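# Put the black pot upright in the middle upper cabinet

## Task

Set the black pot down standing upright on the bottom surface of the middle upper cabinet, pushed in deep enough that the cabinet doors would be able to close. Nothing else may be disturbed. It fails if the robot topples or if the pot ends up tipped.

## Robot and tools

ROBOT. The LinearBot has a base that can drive forward, sideways and turn in place, plus a column about 1.7 m high. A carriage rides up and down the column (lift_m, 0 to 1 m) and carries two identical six-joint arms, left and right, each ending in a two-finger gripper with a wrist camera. The arm bases sit roughly 0.57 m + lift_m above the floor, and carriage parts hang about 0.15 m lower. A hand can reach 0.78 m from its shoulder but only about 0.38 m below the arm base. A hand is about 0.16 m long and 0.1 m wide (0.14 m open). Parked joints 1-6 are 0, 0.05, 0.05, 1.45, 0, 0. Cameras: carriage_camera (fixed, facing forward, tilted about 20 degrees down), left_wrist_camera and right_wrist_camera (looking out past the fingertips). Images are 672x504 pixels.

FRAMES. Base frame: origin on the floor under the base centre, x forward, y left, z up, metres. left_hand and right_hand are reported in it, as the point between the finger pads, with quat_wxyz giving orientation; the hand's z axis runs along the fingers and they open along its y axis. Odometry frame is the base frame at scene start; base_odometry counts wheel turns only (slip counts as travel), heading in rad, left positive, -3.142 to 3.142. Hand readings can be off, usually the true hand is lower, worse at long reach.

TOOL move. Optional action keys: base, joints, speeds, min_time_s; plus cameras and blocking. With no action it just reports state, scene number and images.
- base: an object with exactly one key, each a relative offset from the base's last reported position: translate_m (metres, forward +, -2 to 2), strafe_m (metres, left +, -2 to 2), rotate_rad (radians, counter-clockwise +, -6.3 to 6.3).
- joints: one flat object naming any subset of joints, each an absolute target. lift_m 0 to 1 m. For each arm (left_ and right_ prefixes, same ranges): joint1_rad -2.617 to 3.054 (swing about vertical, 0 forward, + left); joint2_rad 0 to 3.141 (shoulder: 0 upper arm back level, 1.57 vertical, 3.14 forward level); joint3_rad 0 to 3.141 (elbow, 0 folded, 3.14 straight); joint4_rad -1.57 to 1.57 (wrist pitch, + raises fingertips); joint5_rad -1.57 to 1.57 (wrist yaw, + turns fingertips right); joint6_rad -2.094 to 2.094 (roll about finger axis, + clockwise seen from forearm); gripper_m 0 to 0.093 (pad gap in metres).
- speeds: caps for this action only: translate_m and strafe_m 0.02-0.5 m/s, rotate_rad 0.05-1.57 rad/s, lift_m 0.08-0.27 m/s (default 0.25).
- min_time_s: 0.1 to 8 s, the shortest duration for each arm and gripper motion. Values of 2 or more make paths straighter; too short a value makes arms lurch and overshoot.
- cameras: list of camera names or ["all"]; [] for none.
- blocking: true (default) returns when everything has settled; false returns within about 0.5 s while motion continues. A later move overrides only the joints (or base) it names.
An unknown key makes the call invalid; an out-of-range value is refused. A refused call, or an unplanned stop, cancels the remaining move, wait and finished_scene calls in that reply.

TOOL wait: seconds (0 to 10), optional cameras. Commands nothing, returns state; ends early once running moves settle.
TOOL stop: optional cameras. Brakes all running motions; braked parts report "stopped" and hold, possibly still pressing. The base coasts a little first.
TOOL zoom_image: camera and region [x0, y0, x1, y1] in pixels of that camera's latest image, at most 504 by 504.
TOOL finished_scene: scene (integer 1 to 3). Ends the scene irreversibly; the pot must stay in place without the robot. The result reports success and the next task.

RESULTS. "move" reads "done" or the worst status. base_status and joint_status per motion: moving, done, off_target (resting short and maybe still pushing), stopped, contact_stop, time_out (after about 14 s), not_followed (arm targets held back by the self-collision check; the line "joint command not followed" appears). on_its_own lists things the robot did unbidden; "held at" is the target, not the reading. motor_effort gives percent of max, bracketed value is the peak; joint torques are listed in joint order. "pictures" names the image order. A falling lift effort while lowering means a hand or load is resting on something.

GRIPPER. On a hard object the reading ends slightly narrower than the object (by up to 0.005 m). Empty and shut reads 0.000-0.003. To release, command well above the reading.

HAZARDS. The robot can tip over: worst with the carriage high, arms stretched or loaded, when pushing or pulling, or on sudden stops. Do not drive away while a hand holds something fixed. The base's contact check ignores the arms, and arms never stop on contact, they keep pushing. After a contact_stop, backing up about 0.2 m usually frees the robot. Never let the arms strike or squeeze each other; a hard press ends the scene. With joint2 below 0.8, swinging joint1 outward 0.5 rad or more can hit the column. Arms held out, loaded or pressing heat up; a MOTOR HOT line warns at 75 C, and at 100 C the arm goes limp for 30-60 s (limit_stop_at_motor_heat), dropping anything held, so park arms when idle. Avoid drops, slams, hard hits, letting go of moving things, and lifting wheels off the floor. Loose objects may occasionally get nudged by outside forces.

Each tool is called after ">>>" in YAML: its name, and indented under it one key for each argument.

## Session

>>> move:

Scene clock: 0.00 s.
Joint torques (N m): no reading
base_odometry: x=+0.000 y=+0.000 heading=+0.000
base_status: not commanded
joint_positions: lift_m=+0.300 left_joint1_rad=+0.011 left_joint2_rad=+0.066 left_joint3_rad=+0.024 left_joint4_rad=+1.484 left_joint5_rad=+0.006 left_joint6_rad=-0.041 left_gripper_m=+0.09396 right_joint1_rad=+0.001 right_joint2_rad=+0.046 right_joint3_rad=+0.056 right_joint4_rad=+1.494 right_joint5_rad=+0.030 right_joint6_rad=+0.014 right_gripper_m=+0.09396
joint_status: not commanded
motor_effort: lift_m=+23 drive_wheels=-3
left_hand: x=+0.2583 y=+0.3029 z=+1.3008 quat_wxyz=(+0.998, +0.001, +0.064, -0.015) (m; base frame)
right_hand: x=+0.2398 y=-0.3087 z=+1.3097 quat_wxyz=(+0.999, +0.015, +0.033, +0.007) (m; base frame)
pictures: carriage_camera, left_wrist_camera, right_wrist_camera

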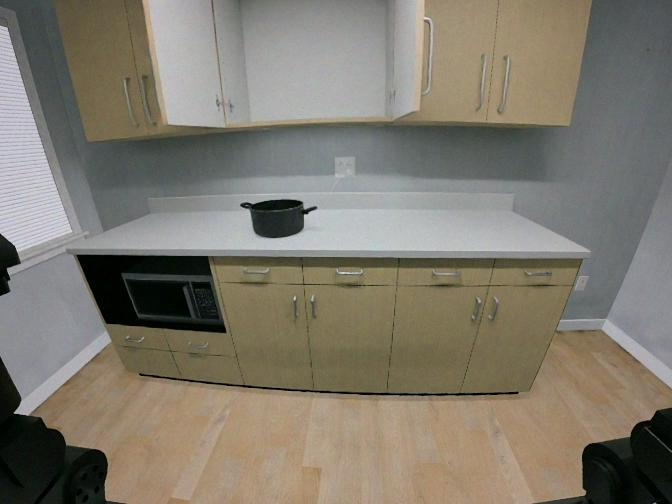

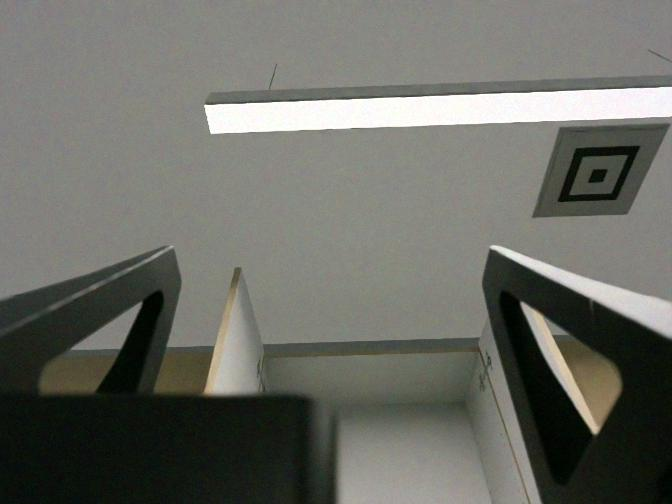

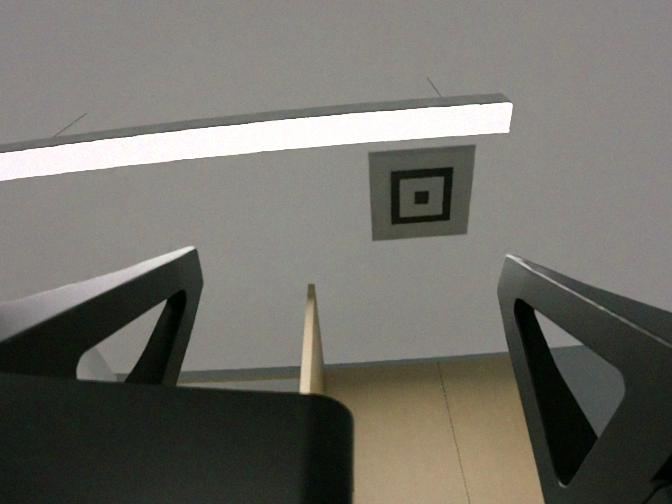

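>>> zoom_image:
  camera: "carriage_camera"
  region: [220, 180, 340, 260]

>>> zoom_image:
  camera: "carriage_camera"
  region: [120, 0, 440, 140]

Scaled by 4.200 from the camera's 672x504 image, which has a finer 960x720 frame.

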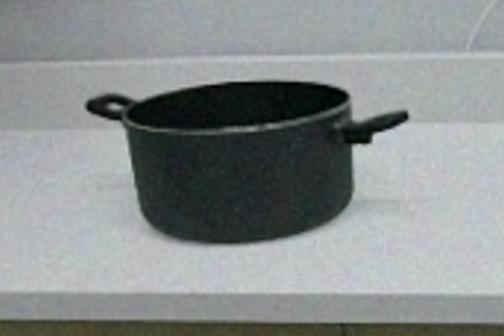

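Scaled by 1.575 from the camera's 672x504 image, which has a finer 960x720 frame.

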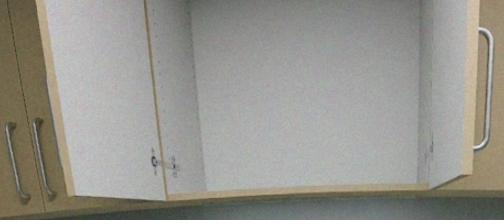

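>>> move:
  base: {"strafe_m": 0.3}
  cameras: ["carriage_camera"]

>>> move:
  base: {"translate_m": 0.5}
  cameras: ["carriage_camera"]

Scene clock: 14.50 s.
Joint torques (N m): left_arm=[-0.05 4.4 5.45 -0.17 0.02 0.02] | right_arm=[-0.12 4.71 5.15 -0.37 -0.05 -0.01]
move: done
base_odometry: x=+0.000 y=+0.300 heading=+0.000
base_status: done
joint_positions: lift_m=+0.300 left_joint1_rad=+0.011 left_joint2_rad=+0.066 left_joint3_rad=+0.024 left_joint4_rad=+1.484 left_joint5_rad=+0.005 left_joint6_rad=-0.041 left_gripper_m=+0.09396 right_joint1_rad=+0.000 right_joint2_rad=+0.046 right_joint3_rad=+0.056 right_joint4_rad=+1.494 right_joint5_rad=+0.030 right_joint6_rad=+0.014 right_gripper_m=+0.09396
joint_status: not commanded
motor_effort: lift_m=+23(23) drive_wheels=-4(11)
left_hand: x=+0.2583 y=+0.3029 z=+1.3008 quat_wxyz=(+0.998, +0.001, +0.064, -0.015) (m; base frame)
right_hand: x=+0.2398 y=-0.3087 z=+1.3097 quat_wxyz=(+0.999, +0.015, +0.033, +0.007) (m; base frame)
pictures: carriage_camera

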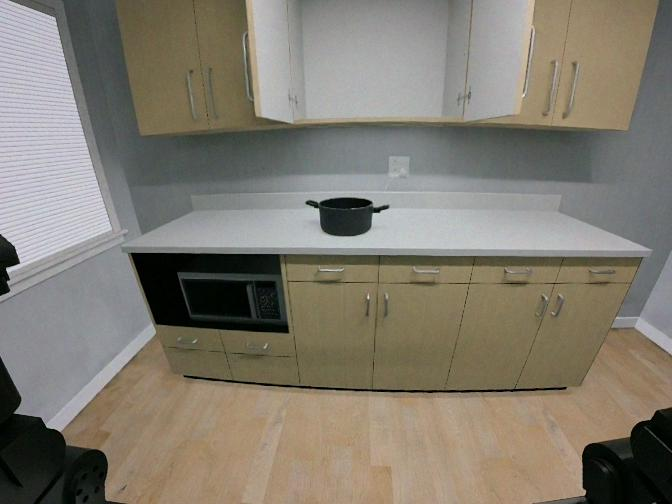

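Scene clock: 17.63 s.
Joint torques (N m): left_arm=[-0.03 4.4 5.46 -0.15 0.02 0.03] | right_arm=[-0.08 4.77 5.12 -0.38 -0.03 -0.01]
move: done
base_odometry: x=+0.500 y=+0.301 heading=+0.001
base_status: done
joint_positions: lift_m=+0.300 left_joint1_rad=+0.011 left_joint2_rad=+0.066 left_joint3_rad=+0.024 left_joint4_rad=+1.484 left_joint5_rad=+0.005 left_joint6_rad=-0.041 left_gripper_m=+0.09396 right_joint1_rad=+0.000 right_joint2_rad=+0.046 right_joint3_rad=+0.056 right_joint4_rad=+1.494 right_joint5_rad=+0.030 right_joint6_rad=+0.014 right_gripper_m=+0.09396
joint_status: not commanded
motor_effort: lift_m=+23(23) drive_wheels=-4(10)
left_hand: x=+0.2584 y=+0.3029 z=+1.3008 quat_wxyz=(+0.998, +0.001, +0.064, -0.015) (m; base frame)
right_hand: x=+0.2398 y=-0.3087 z=+1.3097 quat_wxyz=(+0.999, +0.015, +0.033, +0.007) (m; base frame)
pictures: carriage_camera

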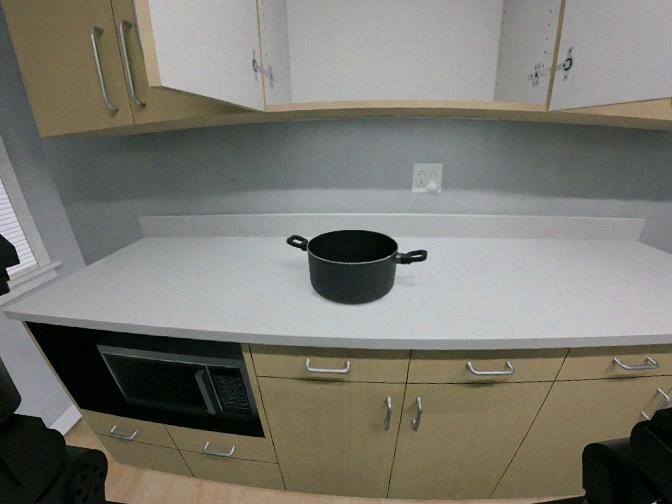

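>>> zoom_image:
  camera: "carriage_camera"
  region: [276, 220, 440, 343]

Scaled by 3.073 from the camera's 672x504 image, which has a finer 960x720 frame.

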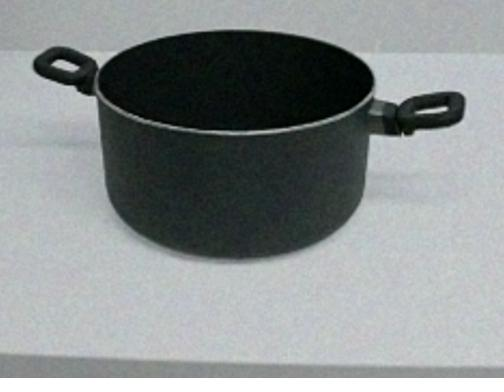

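>>> move:
  joints: {"left_joint1_rad": 0, "left_joint2_rad": 1.495, "left_joint3_rad": 1.185, "left_joint4_rad": 0.31, "left_joint5_rad": 0, "left_joint6_rad": -1.57}
  min_time_s: 4
  cameras: ["all"]

Scene clock: 26.77 s.
Joint torques (N m): left_arm=[-0.64 -7.71 9.88 2.42 -0.03 -0.01] | right_arm=[-0.01 4.72 5.11 -0.37 -0.06 -0.01]
move: done
base_odometry: x=+0.500 y=+0.301 heading=+0.001
base_status: not commanded
joint_positions: lift_m=+0.300 left_joint1_rad=+0.006 left_joint2_rad=+1.490 left_joint3_rad=+1.152 left_joint4_rad=+0.312 left_joint5_rad=+0.005 left_joint6_rad=-1.558 left_gripper_m=+0.09397 right_joint1_rad=+0.000 right_joint2_rad=+0.046 right_joint3_rad=+0.056 right_joint4_rad=+1.494 right_joint5_rad=+0.030 right_joint6_rad=+0.014 right_gripper_m=+0.09396
joint_status: all done
motor_effort: lift_m=+23(23) drive_wheels=+1(6)
left_hand: x=+0.7203 y=+0.3055 z=+1.2200 quat_wxyz=(+0.497, -0.503, +0.509, -0.490) (m; base frame)
right_hand: x=+0.2398 y=-0.3087 z=+1.3097 quat_wxyz=(+0.999, +0.015, +0.033, +0.007) (m; base frame)
pictures: carriage_camera, left_wrist_camera, right_wrist_camera

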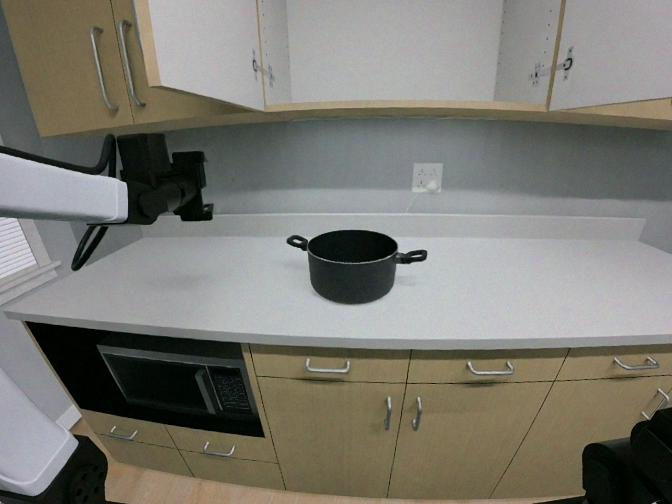

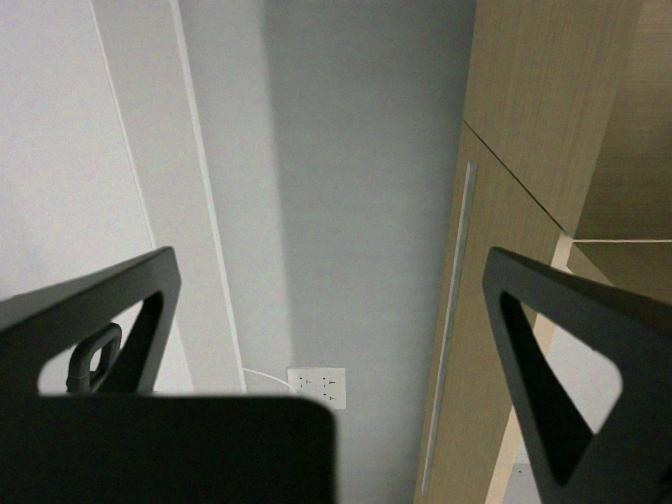

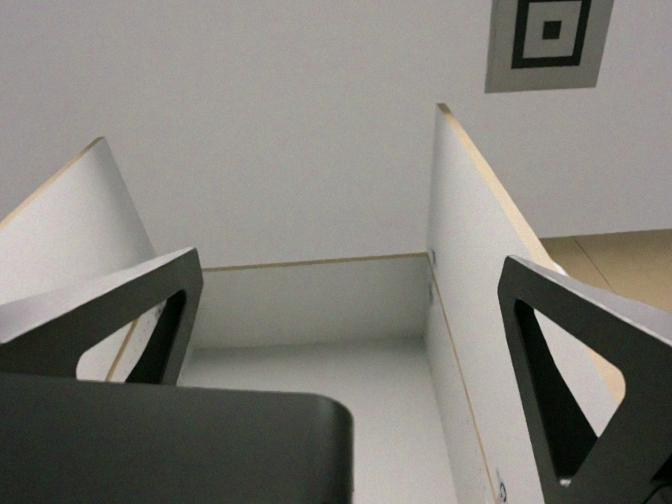

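>>> zoom_image:
  camera: "carriage_camera"
  region: [60, 110, 260, 260]

Scaled by 2.520 from the camera's 672x504 image, which has a finer 960x720 frame.

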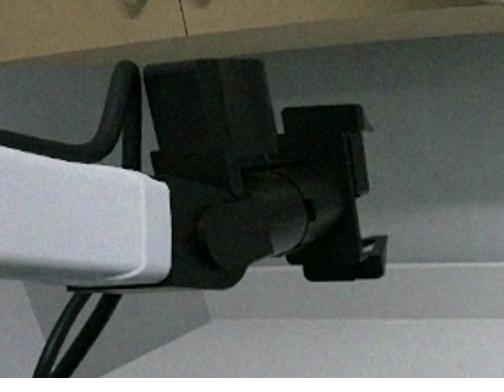

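>>> move:
  base: {"translate_m": -0.27}

>>> move:
  base: {"strafe_m": -0.04}
  joints: {"left_joint1_rad": -0.3685, "left_joint2_rad": 2.257, "left_joint3_rad": 1.669, "left_joint4_rad": 0.588, "left_joint5_rad": -0.3685, "left_joint6_rad": -1.57, "right_joint1_rad": 0.454, "right_joint2_rad": 1.978, "right_joint3_rad": 1.221, "right_joint4_rad": 0.757, "right_joint5_rad": 0.454, "right_joint6_rad": 1.57}
  min_time_s: 4
  cameras: ["all"]

Scene clock: 35.53 s.
Joint torques (N m): left_arm=[-0.55 -8.05 9.89 2.47 -0.02 0] | right_arm=[-0.03 4.74 5.14 -0.38 -0.03 -0.01]
move: done
base_odometry: x=+0.230 y=+0.301 heading=+0.001
base_status: done
joint_positions: lift_m=+0.300 left_joint1_rad=+0.005 left_joint2_rad=+1.493 left_joint3_rad=+1.152 left_joint4_rad=+0.306 left_joint5_rad=+0.005 left_joint6_rad=-1.560 left_gripper_m=+0.09397 right_joint1_rad=+0.000 right_joint2_rad=+0.046 right_joint3_rad=+0.056 right_joint4_rad=+1.493 right_joint5_rad=+0.030 right_joint6_rad=+0.014 right_gripper_m=+0.09396
joint_status: not commanded
motor_effort: lift_m=+23(23) drive_wheels=-2(12)
left_hand: x=+0.7209 y=+0.3051 z=+1.2173 quat_wxyz=(+0.494, -0.506, +0.511, -0.489) (m; base frame)
right_hand: x=+0.2399 y=-0.3087 z=+1.3097 quat_wxyz=(+0.999, +0.015, +0.033, +0.007) (m; base frame)
pictures: none

Scene clock: 39.83 s.
Joint torques (N m): left_arm=[-0.61 -14.65 9.42 2.68 -0.1 0] | right_arm=[0.31 -10.93 8.57 1.87 0.18 0.04]
move: done
base_odometry: x=+0.230 y=+0.261 heading=+0.001
base_status: done
joint_positions: lift_m=+0.300 left_joint1_rad=-0.363 left_joint2_rad=+2.251 left_joint3_rad=+1.638 left_joint4_rad=+0.557 left_joint5_rad=-0.355 left_joint6_rad=-1.560 left_gripper_m=+0.09397 right_joint1_rad=+0.448 right_joint2_rad=+1.972 right_joint3_rad=+1.189 right_joint4_rad=+0.759 right_joint5_rad=+0.439 right_joint6_rad=+1.556 right_gripper_m=+0.09396
joint_status: all done
motor_effort: lift_m=+23(23) drive_wheels=-3(9)
left_hand: x=+0.8591 y=+0.1266 z=+1.0878 quat_wxyz=(+0.492, -0.503, +0.522, -0.481) (m; base frame)
right_hand: x=+0.7689 y=-0.1227 z=+1.0946 quat_wxyz=(+0.498, +0.497, +0.514, +0.491) (m; base frame)
pictures: carriage_camera, left_wrist_camera, right_wrist_camera

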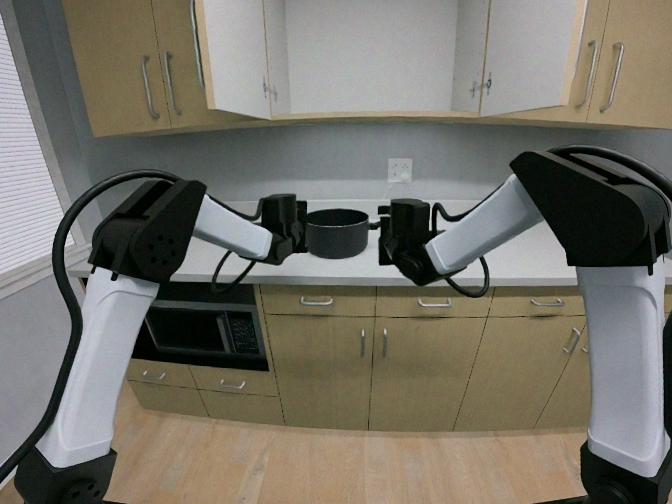

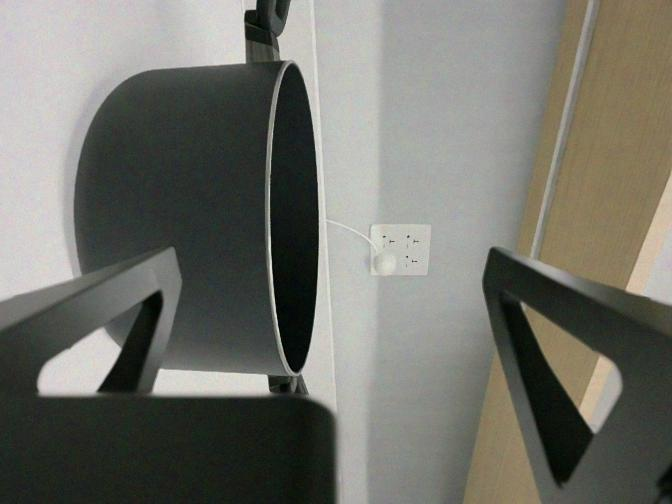

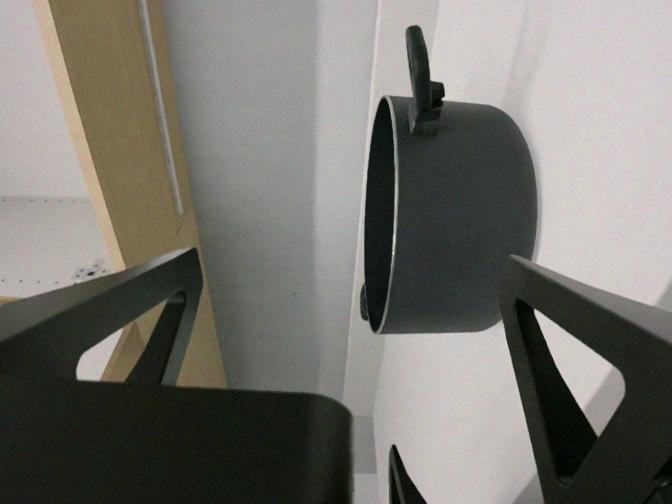

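>>> zoom_image:
  camera: "carriage_camera"
  region: [250, 170, 450, 290]

>>> zoom_image:
  camera: "left_wrist_camera"
  region: [60, 0, 420, 270]

Scaled by 2.520 from the camera's 672x504 image, which has a finer 960x720 frame.

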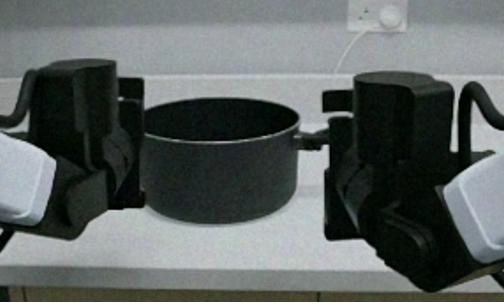

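Scaled by 1.400 from the camera's 672x504 image, which has a finer 960x720 frame.

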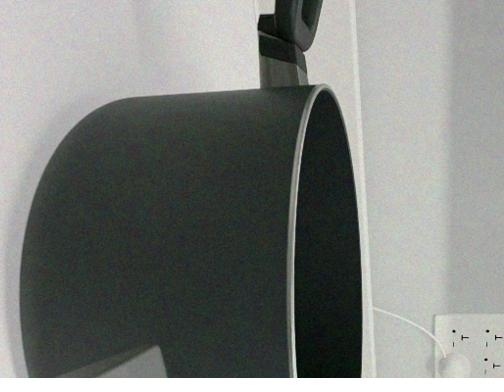

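>>> move:
  joints: {"lift_m": 0.255, "left_joint1_rad": -0.312, "left_joint5_rad": -0.32, "right_joint1_rad": 0.422, "right_joint5_rad": 0.43}
  base: {"translate_m": 0.06}
  cameras: ["all"]

Scene clock: 46.33 s.
Joint torques (N m): left_arm=[-0.46 -16.44 8.29 2.56 0.14 0.02] | right_arm=[-0.34 -12.14 7.62 2.01 -0.07 0.02]
move: done
base_odometry: x=+0.290 y=+0.260 heading=+0.000
base_status: done
joint_positions: lift_m=+0.255 left_joint1_rad=-0.308 left_joint2_rad=+2.268 left_joint3_rad=+1.650 left_joint4_rad=+0.571 left_joint5_rad=-0.332 left_joint6_rad=-1.561 left_gripper_m=+0.09397 right_joint1_rad=+0.425 right_joint2_rad=+1.984 right_joint3_rad=+1.201 right_joint4_rad=+0.747 right_joint5_rad=+0.438 right_joint6_rad=+1.559 right_gripper_m=+0.09396
joint_status: all done
motor_effort: lift_m=+22(22) drive_wheels=-6(13)
left_hand: x=+0.8710 y=+0.1569 z=+1.0409 quat_wxyz=(+0.501, -0.511, +0.511, -0.476) (m; base frame)
right_hand: x=+0.7755 y=-0.1342 z=+1.0457 quat_wxyz=(+0.502, +0.504, +0.512, +0.482) (m; base frame)
pictures: carriage_camera, left_wrist_camera, right_wrist_camera

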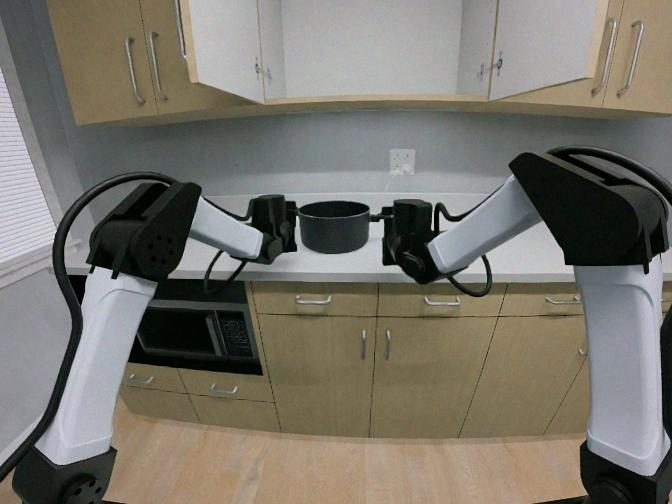

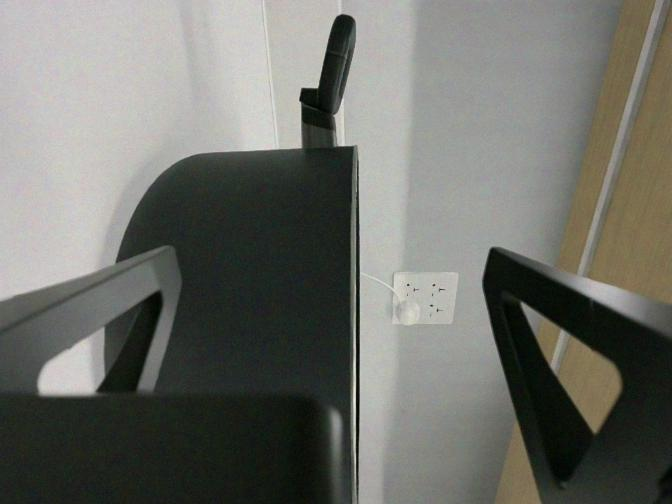

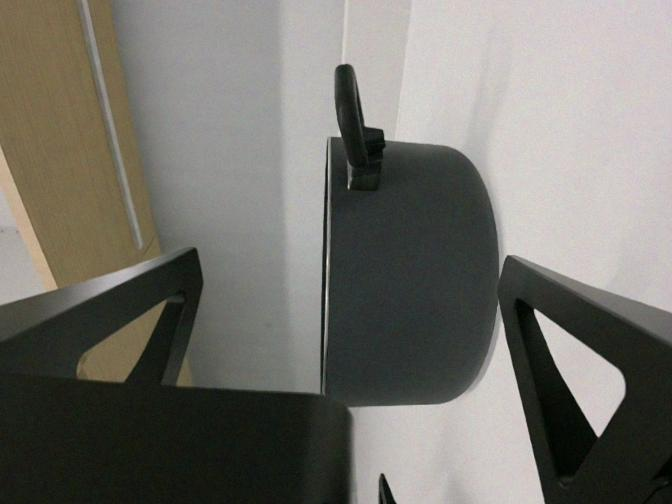

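>>> move:
  base: {"translate_m": 0.06}
  speeds: {"translate_m": 0.2}
  cameras: ["left_wrist_camera", "right_wrist_camera"]

Scene clock: 50.57 s.
Joint torques (N m): left_arm=[-0.31 -16.43 8.25 2.55 0.12 -0.01] | right_arm=[-0.2 -12.14 7.6 2.01 -0.08 0.02]
move: done
base_odometry: x=+0.350 y=+0.260 heading=+0.000
base_status: done
joint_positions: lift_m=+0.255 left_joint1_rad=-0.309 left_joint2_rad=+2.268 left_joint3_rad=+1.650 left_joint4_rad=+0.571 left_joint5_rad=-0.331 left_joint6_rad=-1.561 left_gripper_m=+0.09397 right_joint1_rad=+0.424 right_joint2_rad=+1.984 right_joint3_rad=+1.201 right_joint4_rad=+0.747 right_joint5_rad=+0.438 right_joint6_rad=+1.559 right_gripper_m=+0.09396
joint_status: not commanded
motor_effort: lift_m=+22(22) drive_wheels=-5(9)
left_hand: x=+0.8707 y=+0.1557 z=+1.0409 quat_wxyz=(+0.500, -0.510, +0.512, -0.477) (m; base frame)
right_hand: x=+0.7757 y=-0.1348 z=+1.0457 quat_wxyz=(+0.502, +0.505, +0.512, +0.481) (m; base frame)
pictures: left_wrist_camera, right_wrist_camera

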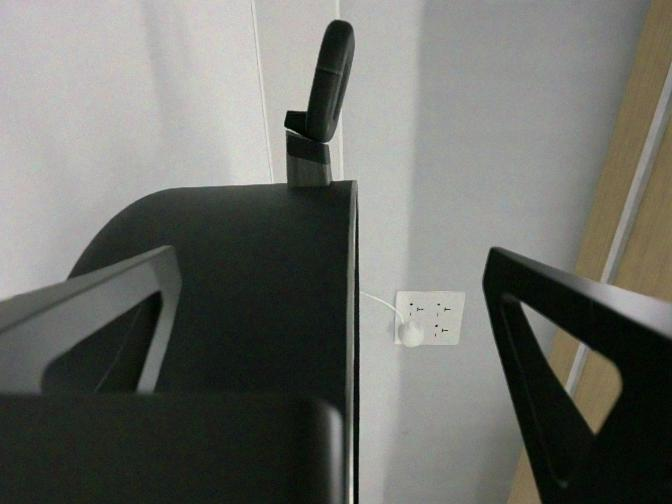

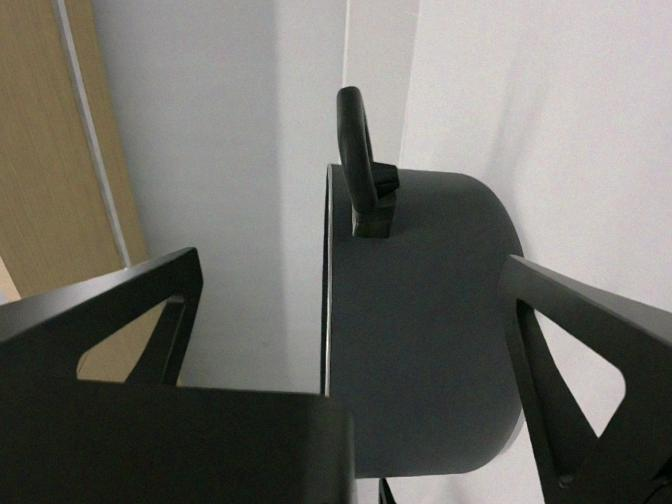

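>>> move:
  cameras: ["carriage_camera", "left_wrist_camera", "right_wrist_camera"]

>>> zoom_image:
  camera: "carriage_camera"
  region: [240, 170, 440, 290]

>>> zoom_image:
  camera: "left_wrist_camera"
  region: [250, 0, 430, 220]

>>> zoom_image:
  camera: "right_wrist_camera"
  region: [250, 60, 470, 280]

Scene clock: 56.17 s.
Joint torques (N m): left_arm=[-0.32 -16.51 8.27 2.55 0.13 0.01] | right_arm=[-0.21 -12.14 7.61 2 -0.08 0.04]
base_odometry: x=+0.350 y=+0.260 heading=+0.000
base_status: done
joint_positions: lift_m=+0.255 left_joint1_rad=-0.309 left_joint2_rad=+2.268 left_joint3_rad=+1.650 left_joint4_rad=+0.571 left_joint5_rad=-0.331 left_joint6_rad=-1.561 left_gripper_m=+0.09397 right_joint1_rad=+0.424 right_joint2_rad=+1.984 right_joint3_rad=+1.201 right_joint4_rad=+0.747 right_joint5_rad=+0.438 right_joint6_rad=+1.559 right_gripper_m=+0.09396
joint_status: not commanded
motor_effort: lift_m=+22(22) drive_wheels=-6(9)
left_hand: x=+0.8707 y=+0.1557 z=+1.0409 quat_wxyz=(+0.500, -0.510, +0.512, -0.477) (m; base frame)
right_hand: x=+0.7757 y=-0.1348 z=+1.0457 quat_wxyz=(+0.502, +0.505, +0.512, +0.481) (m; base frame)
pictures: carriage_camera, left_wrist_camera, right_wrist_camera

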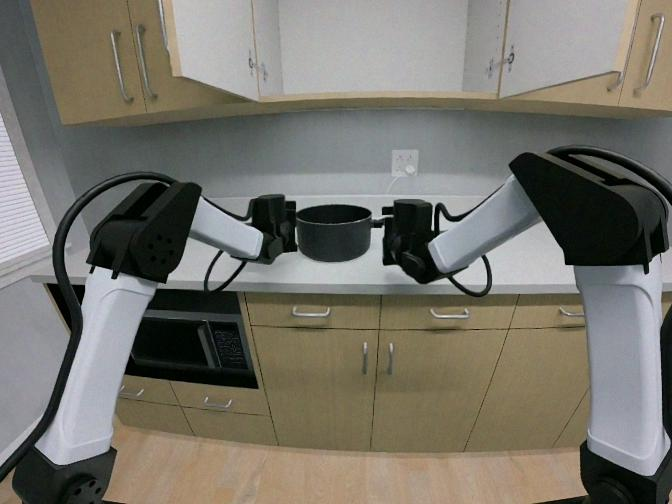

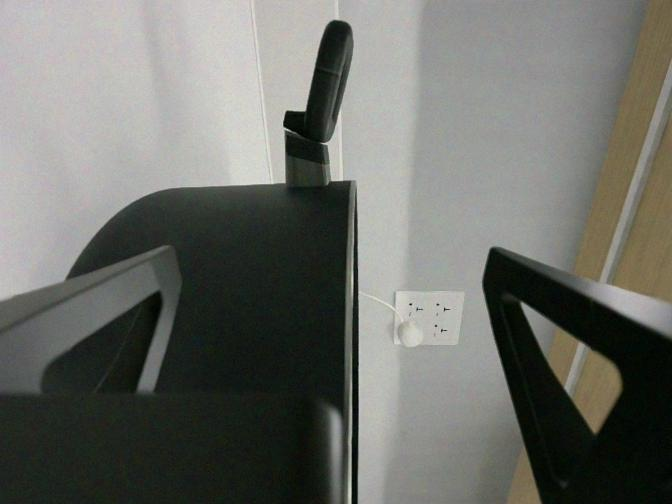

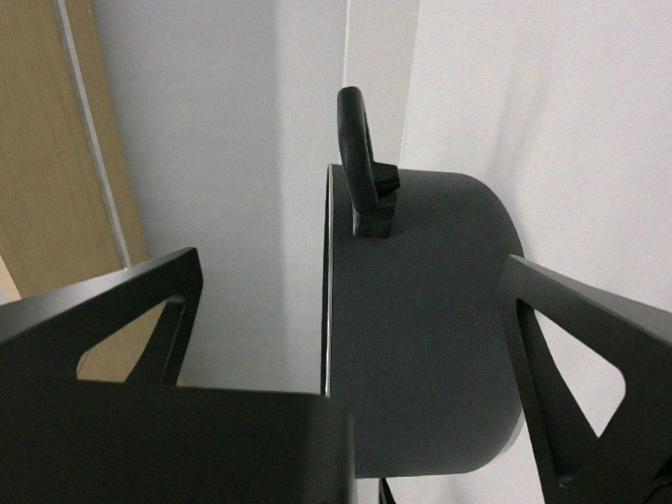

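Scaled by 2.520 from the camera's 672x504 image, which has a finer 960x720 frame.

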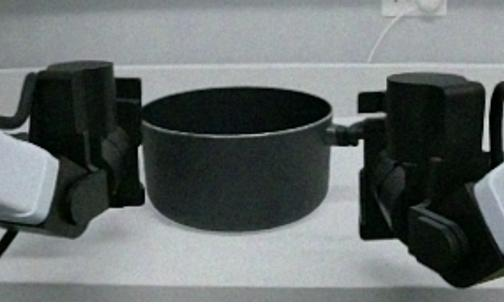

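Scaled by 2.291 from the camera's 672x504 image, which has a finer 960x720 frame.

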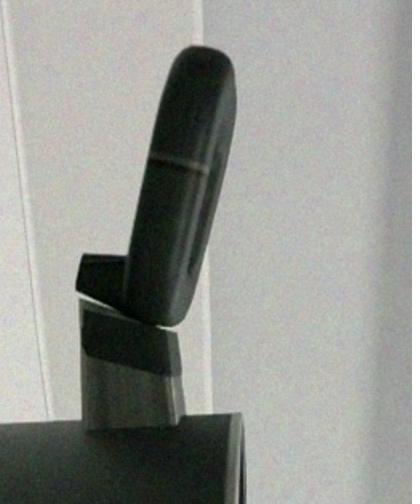

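Scaled by 2.291 from the camera's 672x504 image, which has a finer 960x720 frame.

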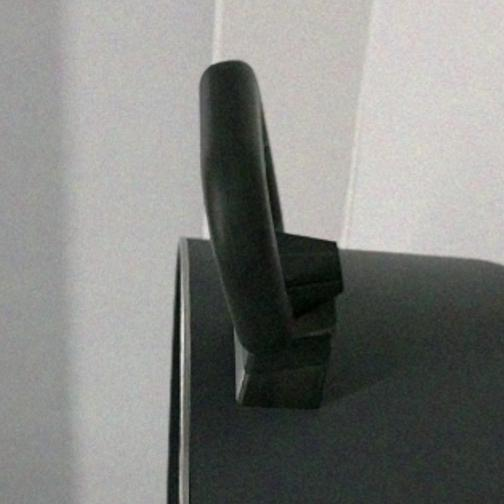

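>>> move:
  joints: {"left_joint1_rad": -0.242, "left_joint5_rad": -0.25, "right_joint1_rad": 0.399, "right_joint5_rad": 0.407}
  base: {"translate_m": 0.03}
  speeds: {"translate_m": 0.2}
  min_time_s: 1.5
  cameras: ["carriage_camera", "left_wrist_camera", "right_wrist_camera"]

Scene clock: 61.17 s.
Joint torques (N m): left_arm=[0.47 -16.53 8.25 2.56 0.16 0] | right_arm=[-0.7 -12.16 7.61 2 -0.17 0]
move: done
base_odometry: x=+0.380 y=+0.260 heading=-0.001
base_status: done
joint_positions: lift_m=+0.255 left_joint1_rad=-0.247 left_joint2_rad=+2.268 left_joint3_rad=+1.650 left_joint4_rad=+0.572 left_joint5_rad=-0.263 left_joint6_rad=-1.561 left_gripper_m=+0.09397 right_joint1_rad=+0.406 right_joint2_rad=+1.984 right_joint3_rad=+1.201 right_joint4_rad=+0.747 right_joint5_rad=+0.422 right_joint6_rad=+1.559 right_gripper_m=+0.09396
joint_status: all done
motor_effort: lift_m=+22(22) drive_wheels=+1(11)
left_hand: x=+0.8792 y=+0.1842 z=+1.0408 quat_wxyz=(+0.498, -0.509, +0.513, -0.479) (m; base frame)
right_hand: x=+0.7787 y=-0.1421 z=+1.0457 quat_wxyz=(+0.502, +0.505, +0.511, +0.481) (m; base frame)
pictures: carriage_camera, left_wrist_camera, right_wrist_camera

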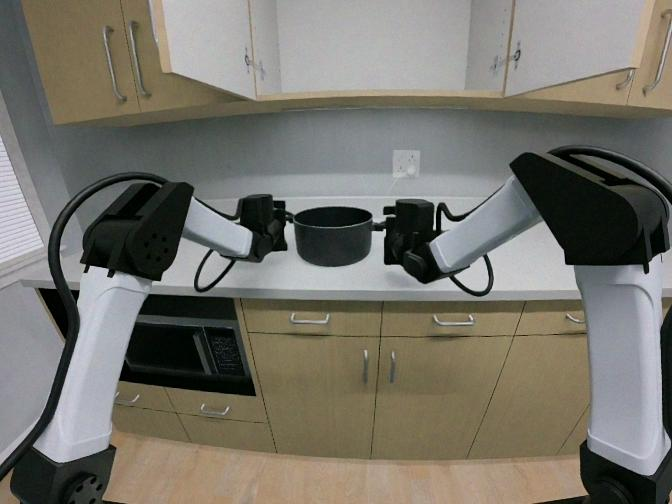

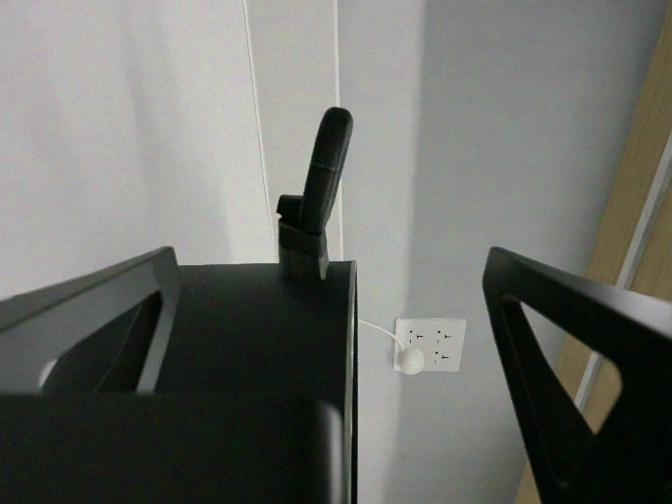

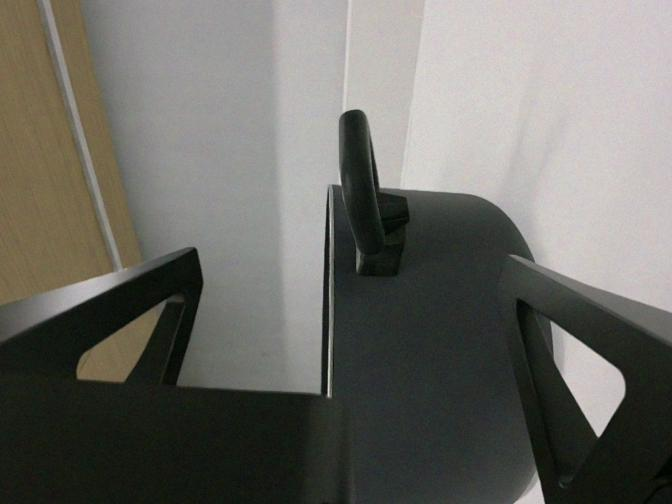

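>>> move:
  base: {"translate_m": 0.045}
  speeds: {"translate_m": 0.2}
  cameras: ["left_wrist_camera", "right_wrist_camera"]

Scene clock: 63.30 s.
Joint torques (N m): left_arm=[0.18 -16.51 8.28 2.57 0.14 0.01] | right_arm=[-0.29 -12.19 7.61 2.01 -0.12 0.02]
move: done
base_odometry: x=+0.425 y=+0.260 heading=-0.002
base_status: done
joint_positions: lift_m=+0.255 left_joint1_rad=-0.246 left_joint2_rad=+2.268 left_joint3_rad=+1.650 left_joint4_rad=+0.572 left_joint5_rad=-0.261 left_joint6_rad=-1.561 left_gripper_m=+0.09397 right_joint1_rad=+0.402 right_joint2_rad=+1.984 right_joint3_rad=+1.201 right_joint4_rad=+0.747 right_joint5_rad=+0.421 right_joint6_rad=+1.559 right_gripper_m=+0.09396
joint_status: not commanded
motor_effort: lift_m=+22(22) drive_wheels=-6(13)
left_hand: x=+0.8794 y=+0.1852 z=+1.0408 quat_wxyz=(+0.498, -0.510, +0.513, -0.479) (m; base frame)
right_hand: x=+0.7794 y=-0.1441 z=+1.0457 quat_wxyz=(+0.503, +0.506, +0.510, +0.480) (m; base frame)
pictures: left_wrist_camera, right_wrist_camera

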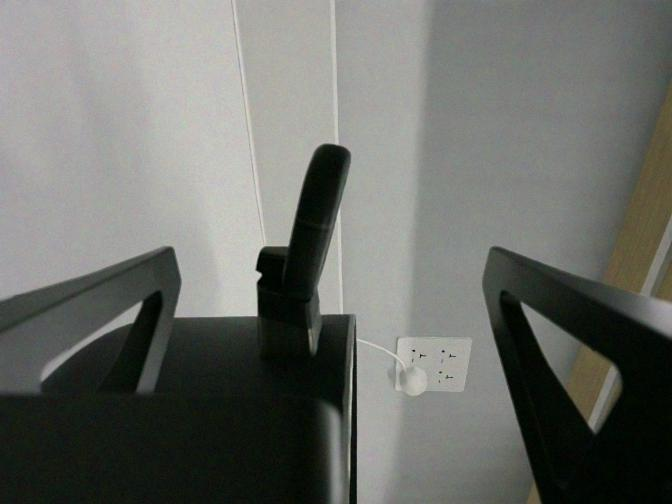

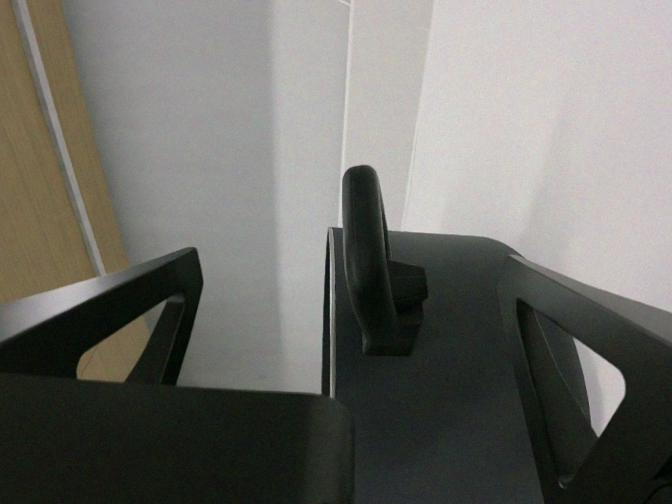

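>>> move:
  joints: {"lift_m": 0.251, "left_joint1_rad": -0.216, "left_joint5_rad": -0.227, "left_joint6_rad": -1.29, "right_joint1_rad": 0.384, "right_joint5_rad": 0.392, "right_joint6_rad": 1.34}
  min_time_s: 1.5
  cameras: ["left_wrist_camera", "right_wrist_camera"]

Scene clock: 67.77 s.
Joint torques (N m): left_arm=[0.44 -16.65 8.28 2.6 0.14 0.22] | right_arm=[-0.44 -12.27 7.66 2.03 -0.16 -0.25]
move: done
base_odometry: x=+0.425 y=+0.260 heading=-0.002
base_status: not commanded
joint_positions: lift_m=+0.251 left_joint1_rad=-0.222 left_joint2_rad=+2.269 left_joint3_rad=+1.650 left_joint4_rad=+0.571 left_joint5_rad=-0.240 left_joint6_rad=-1.303 left_gripper_m=+0.09397 right_joint1_rad=+0.390 right_joint2_rad=+1.985 right_joint3_rad=+1.201 right_joint4_rad=+0.746 right_joint5_rad=+0.407 right_joint6_rad=+1.354 right_gripper_m=+0.09396
joint_status: all done
motor_effort: lift_m=+21(21) drive_wheels=+1(6)
left_hand: x=+0.8823 y=+0.1972 z=+1.0360 quat_wxyz=(+0.555, -0.441, +0.574, -0.410) (m; base frame)
right_hand: x=+0.7814 y=-0.1485 z=+1.0411 quat_wxyz=(+0.548, +0.451, +0.560, +0.426) (m; base frame)
pictures: left_wrist_camera, right_wrist_camera

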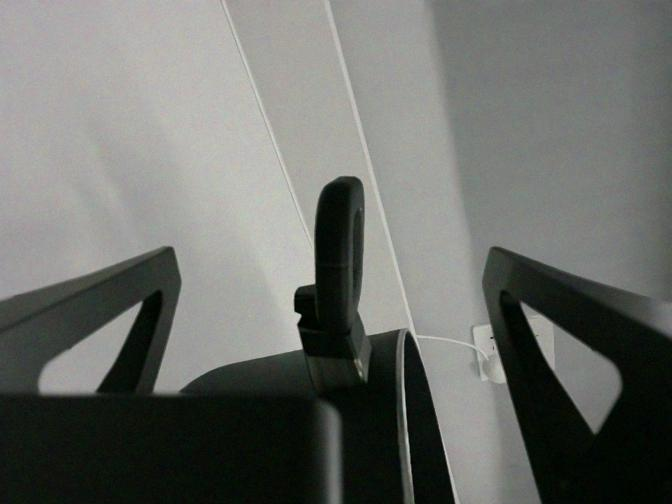

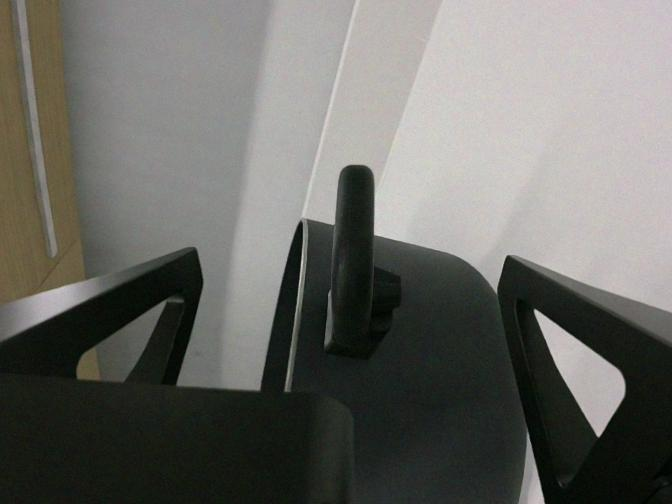

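>>> move:
  base: {"translate_m": 0.028}
  speeds: {"translate_m": 0.15}
  cameras: ["carriage_camera", "left_wrist_camera", "right_wrist_camera"]

Scene clock: 69.43 s.
Joint torques (N m): left_arm=[0.25 -16.68 8.29 2.56 0.13 0.22] | right_arm=[-0.36 -12.22 7.65 2.02 -0.13 -0.22]
move: done
base_odometry: x=+0.453 y=+0.259 heading=-0.002
base_status: done
joint_positions: lift_m=+0.251 left_joint1_rad=-0.219 left_joint2_rad=+2.269 left_joint3_rad=+1.650 left_joint4_rad=+0.572 left_joint5_rad=-0.238 left_joint6_rad=-1.301 left_gripper_m=+0.09397 right_joint1_rad=+0.387 right_joint2_rad=+1.985 right_joint3_rad=+1.201 right_joint4_rad=+0.747 right_joint5_rad=+0.405 right_joint6_rad=+1.353 right_gripper_m=+0.09396
joint_status: not commanded
motor_effort: lift_m=+21(21) drive_wheels=+1(12)
left_hand: x=+0.8826 y=+0.1987 z=+1.0363 quat_wxyz=(+0.556, -0.440, +0.574, -0.410) (m; base frame)
right_hand: x=+0.7818 y=-0.1497 z=+1.0414 quat_wxyz=(+0.549, +0.451, +0.560, +0.426) (m; base frame)
pictures: carriage_camera, left_wrist_camera, right_wrist_camera

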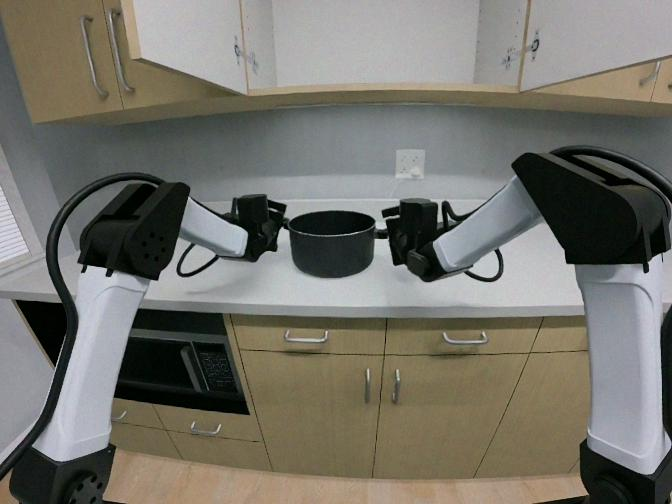

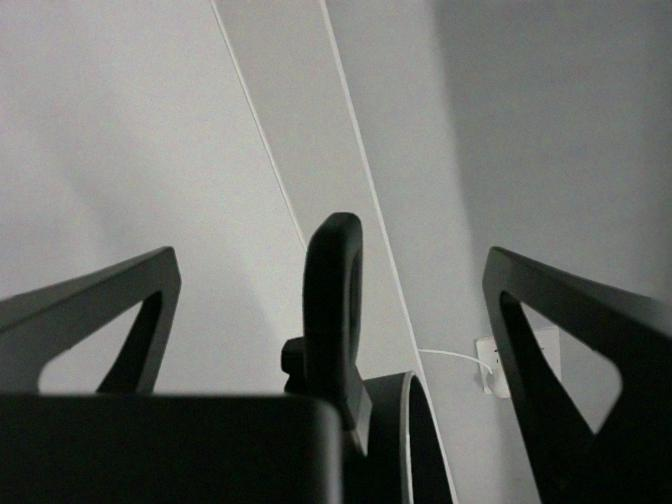

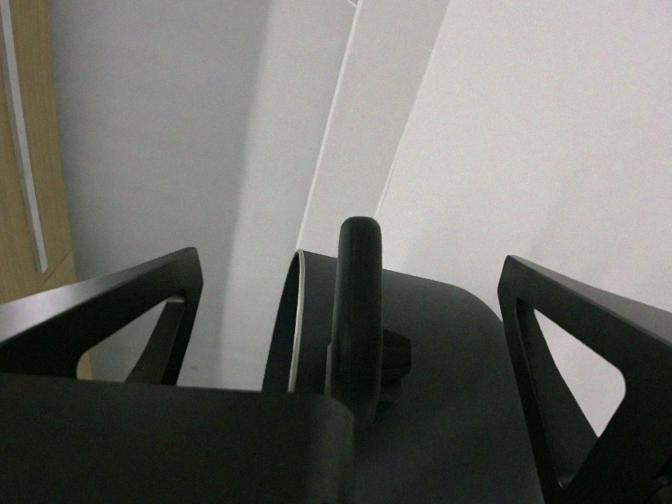

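>>> move:
  joints: {"left_gripper_m": 0.03, "right_gripper_m": 0.03}
  min_time_s: 1.5
  cameras: ["left_wrist_camera", "right_wrist_camera"]

Scene clock: 77.63 s.
Joint torques (N m): left_arm=[0.25 -16.64 8.29 2.56 0.13 0.23] | right_arm=[-0.27 -12.23 7.66 2.02 -0.14 -0.22]
move: done
base_odometry: x=+0.453 y=+0.259 heading=-0.002
base_status: not commanded
joint_positions: lift_m=+0.251 left_joint1_rad=-0.219 left_joint2_rad=+2.269 left_joint3_rad=+1.650 left_joint4_rad=+0.572 left_joint5_rad=-0.238 left_joint6_rad=-1.301 left_gripper_m=+0.03014 right_joint1_rad=+0.387 right_joint2_rad=+1.985 right_joint3_rad=+1.201 right_joint4_rad=+0.747 right_joint5_rad=+0.405 right_joint6_rad=+1.352 right_gripper_m=+0.03012
joint_status: all done
motor_effort: lift_m=+21(21) drive_wheels=+0(2)
left_hand: x=+0.8826 y=+0.1987 z=+1.0363 quat_wxyz=(+0.556, -0.440, +0.574, -0.410) (m; base frame)
right_hand: x=+0.7818 y=-0.1497 z=+1.0414 quat_wxyz=(+0.549, +0.451, +0.560, +0.426) (m; base frame)
pictures: left_wrist_camera, right_wrist_camera

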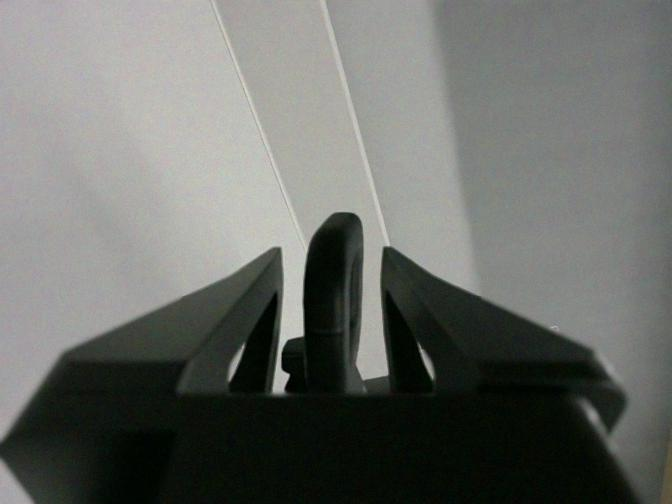

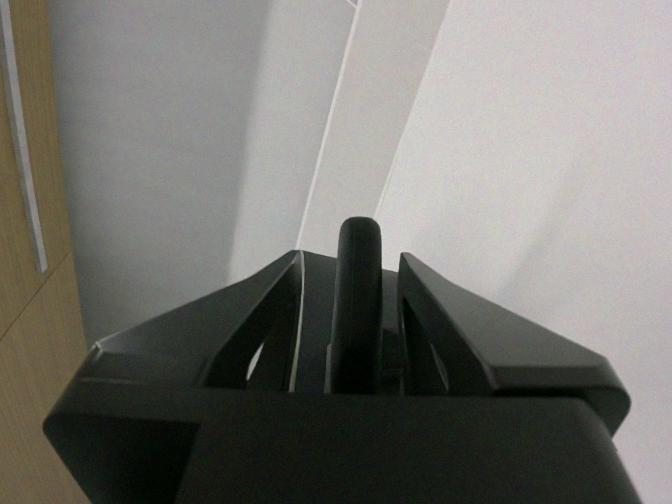

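>>> move:
  joints: {"left_gripper_m": 0.006, "right_gripper_m": 0.006}
  min_time_s: 1.5
  cameras: ["left_wrist_camera", "right_wrist_camera"]

Scene clock: 80.13 s.
Joint torques (N m): left_arm=[0.23 -16.66 8.36 2.56 0.13 0.21] | right_arm=[-0.38 -12.19 7.57 2.12 -0.15 -0.23]
move: off_target
base_odometry: x=+0.453 y=+0.259 heading=-0.002
base_status: not commanded
joint_positions: lift_m=+0.251 left_joint1_rad=-0.219 left_joint2_rad=+2.269 left_joint3_rad=+1.650 left_joint4_rad=+0.572 left_joint5_rad=-0.237 left_joint6_rad=-1.298 left_gripper_m=+0.01235 right_joint1_rad=+0.387 right_joint2_rad=+1.985 right_joint3_rad=+1.201 right_joint4_rad=+0.740 right_joint5_rad=+0.405 right_joint6_rad=+1.352 right_gripper_m=+0.01087
joint_status: left_gripper_m off_target (ended at +0.01237, target +0.00600); right_gripper_m off_target (ended at +0.01089, target +0.00600)
motor_effort: lift_m=+21(21) drive_wheels=+0(1)
left_hand: x=+0.8826 y=+0.1985 z=+1.0363 quat_wxyz=(+0.556, -0.439, +0.574, -0.409) (m; base frame)
right_hand: x=+0.7818 y=-0.1497 z=+1.0396 quat_wxyz=(+0.548, +0.452, +0.563, +0.424) (m; base frame)
pictures: left_wrist_camera, right_wrist_camera

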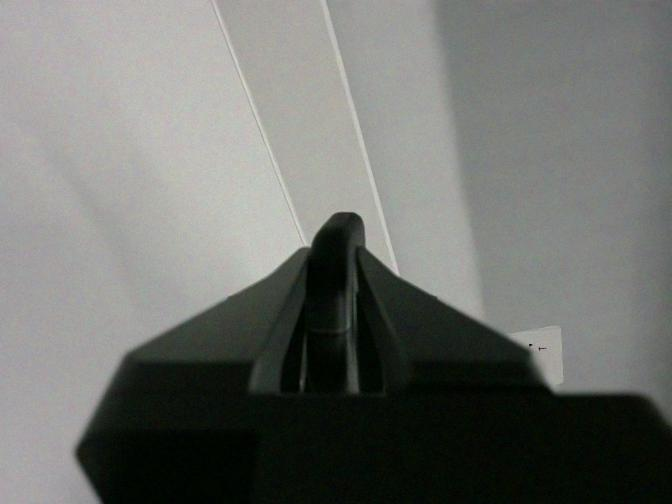

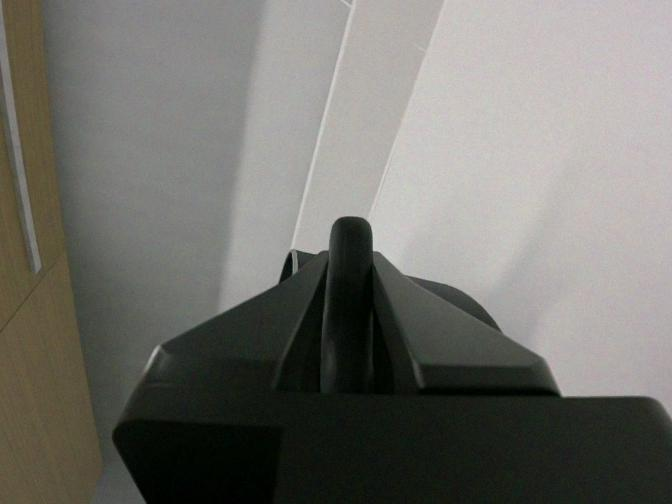

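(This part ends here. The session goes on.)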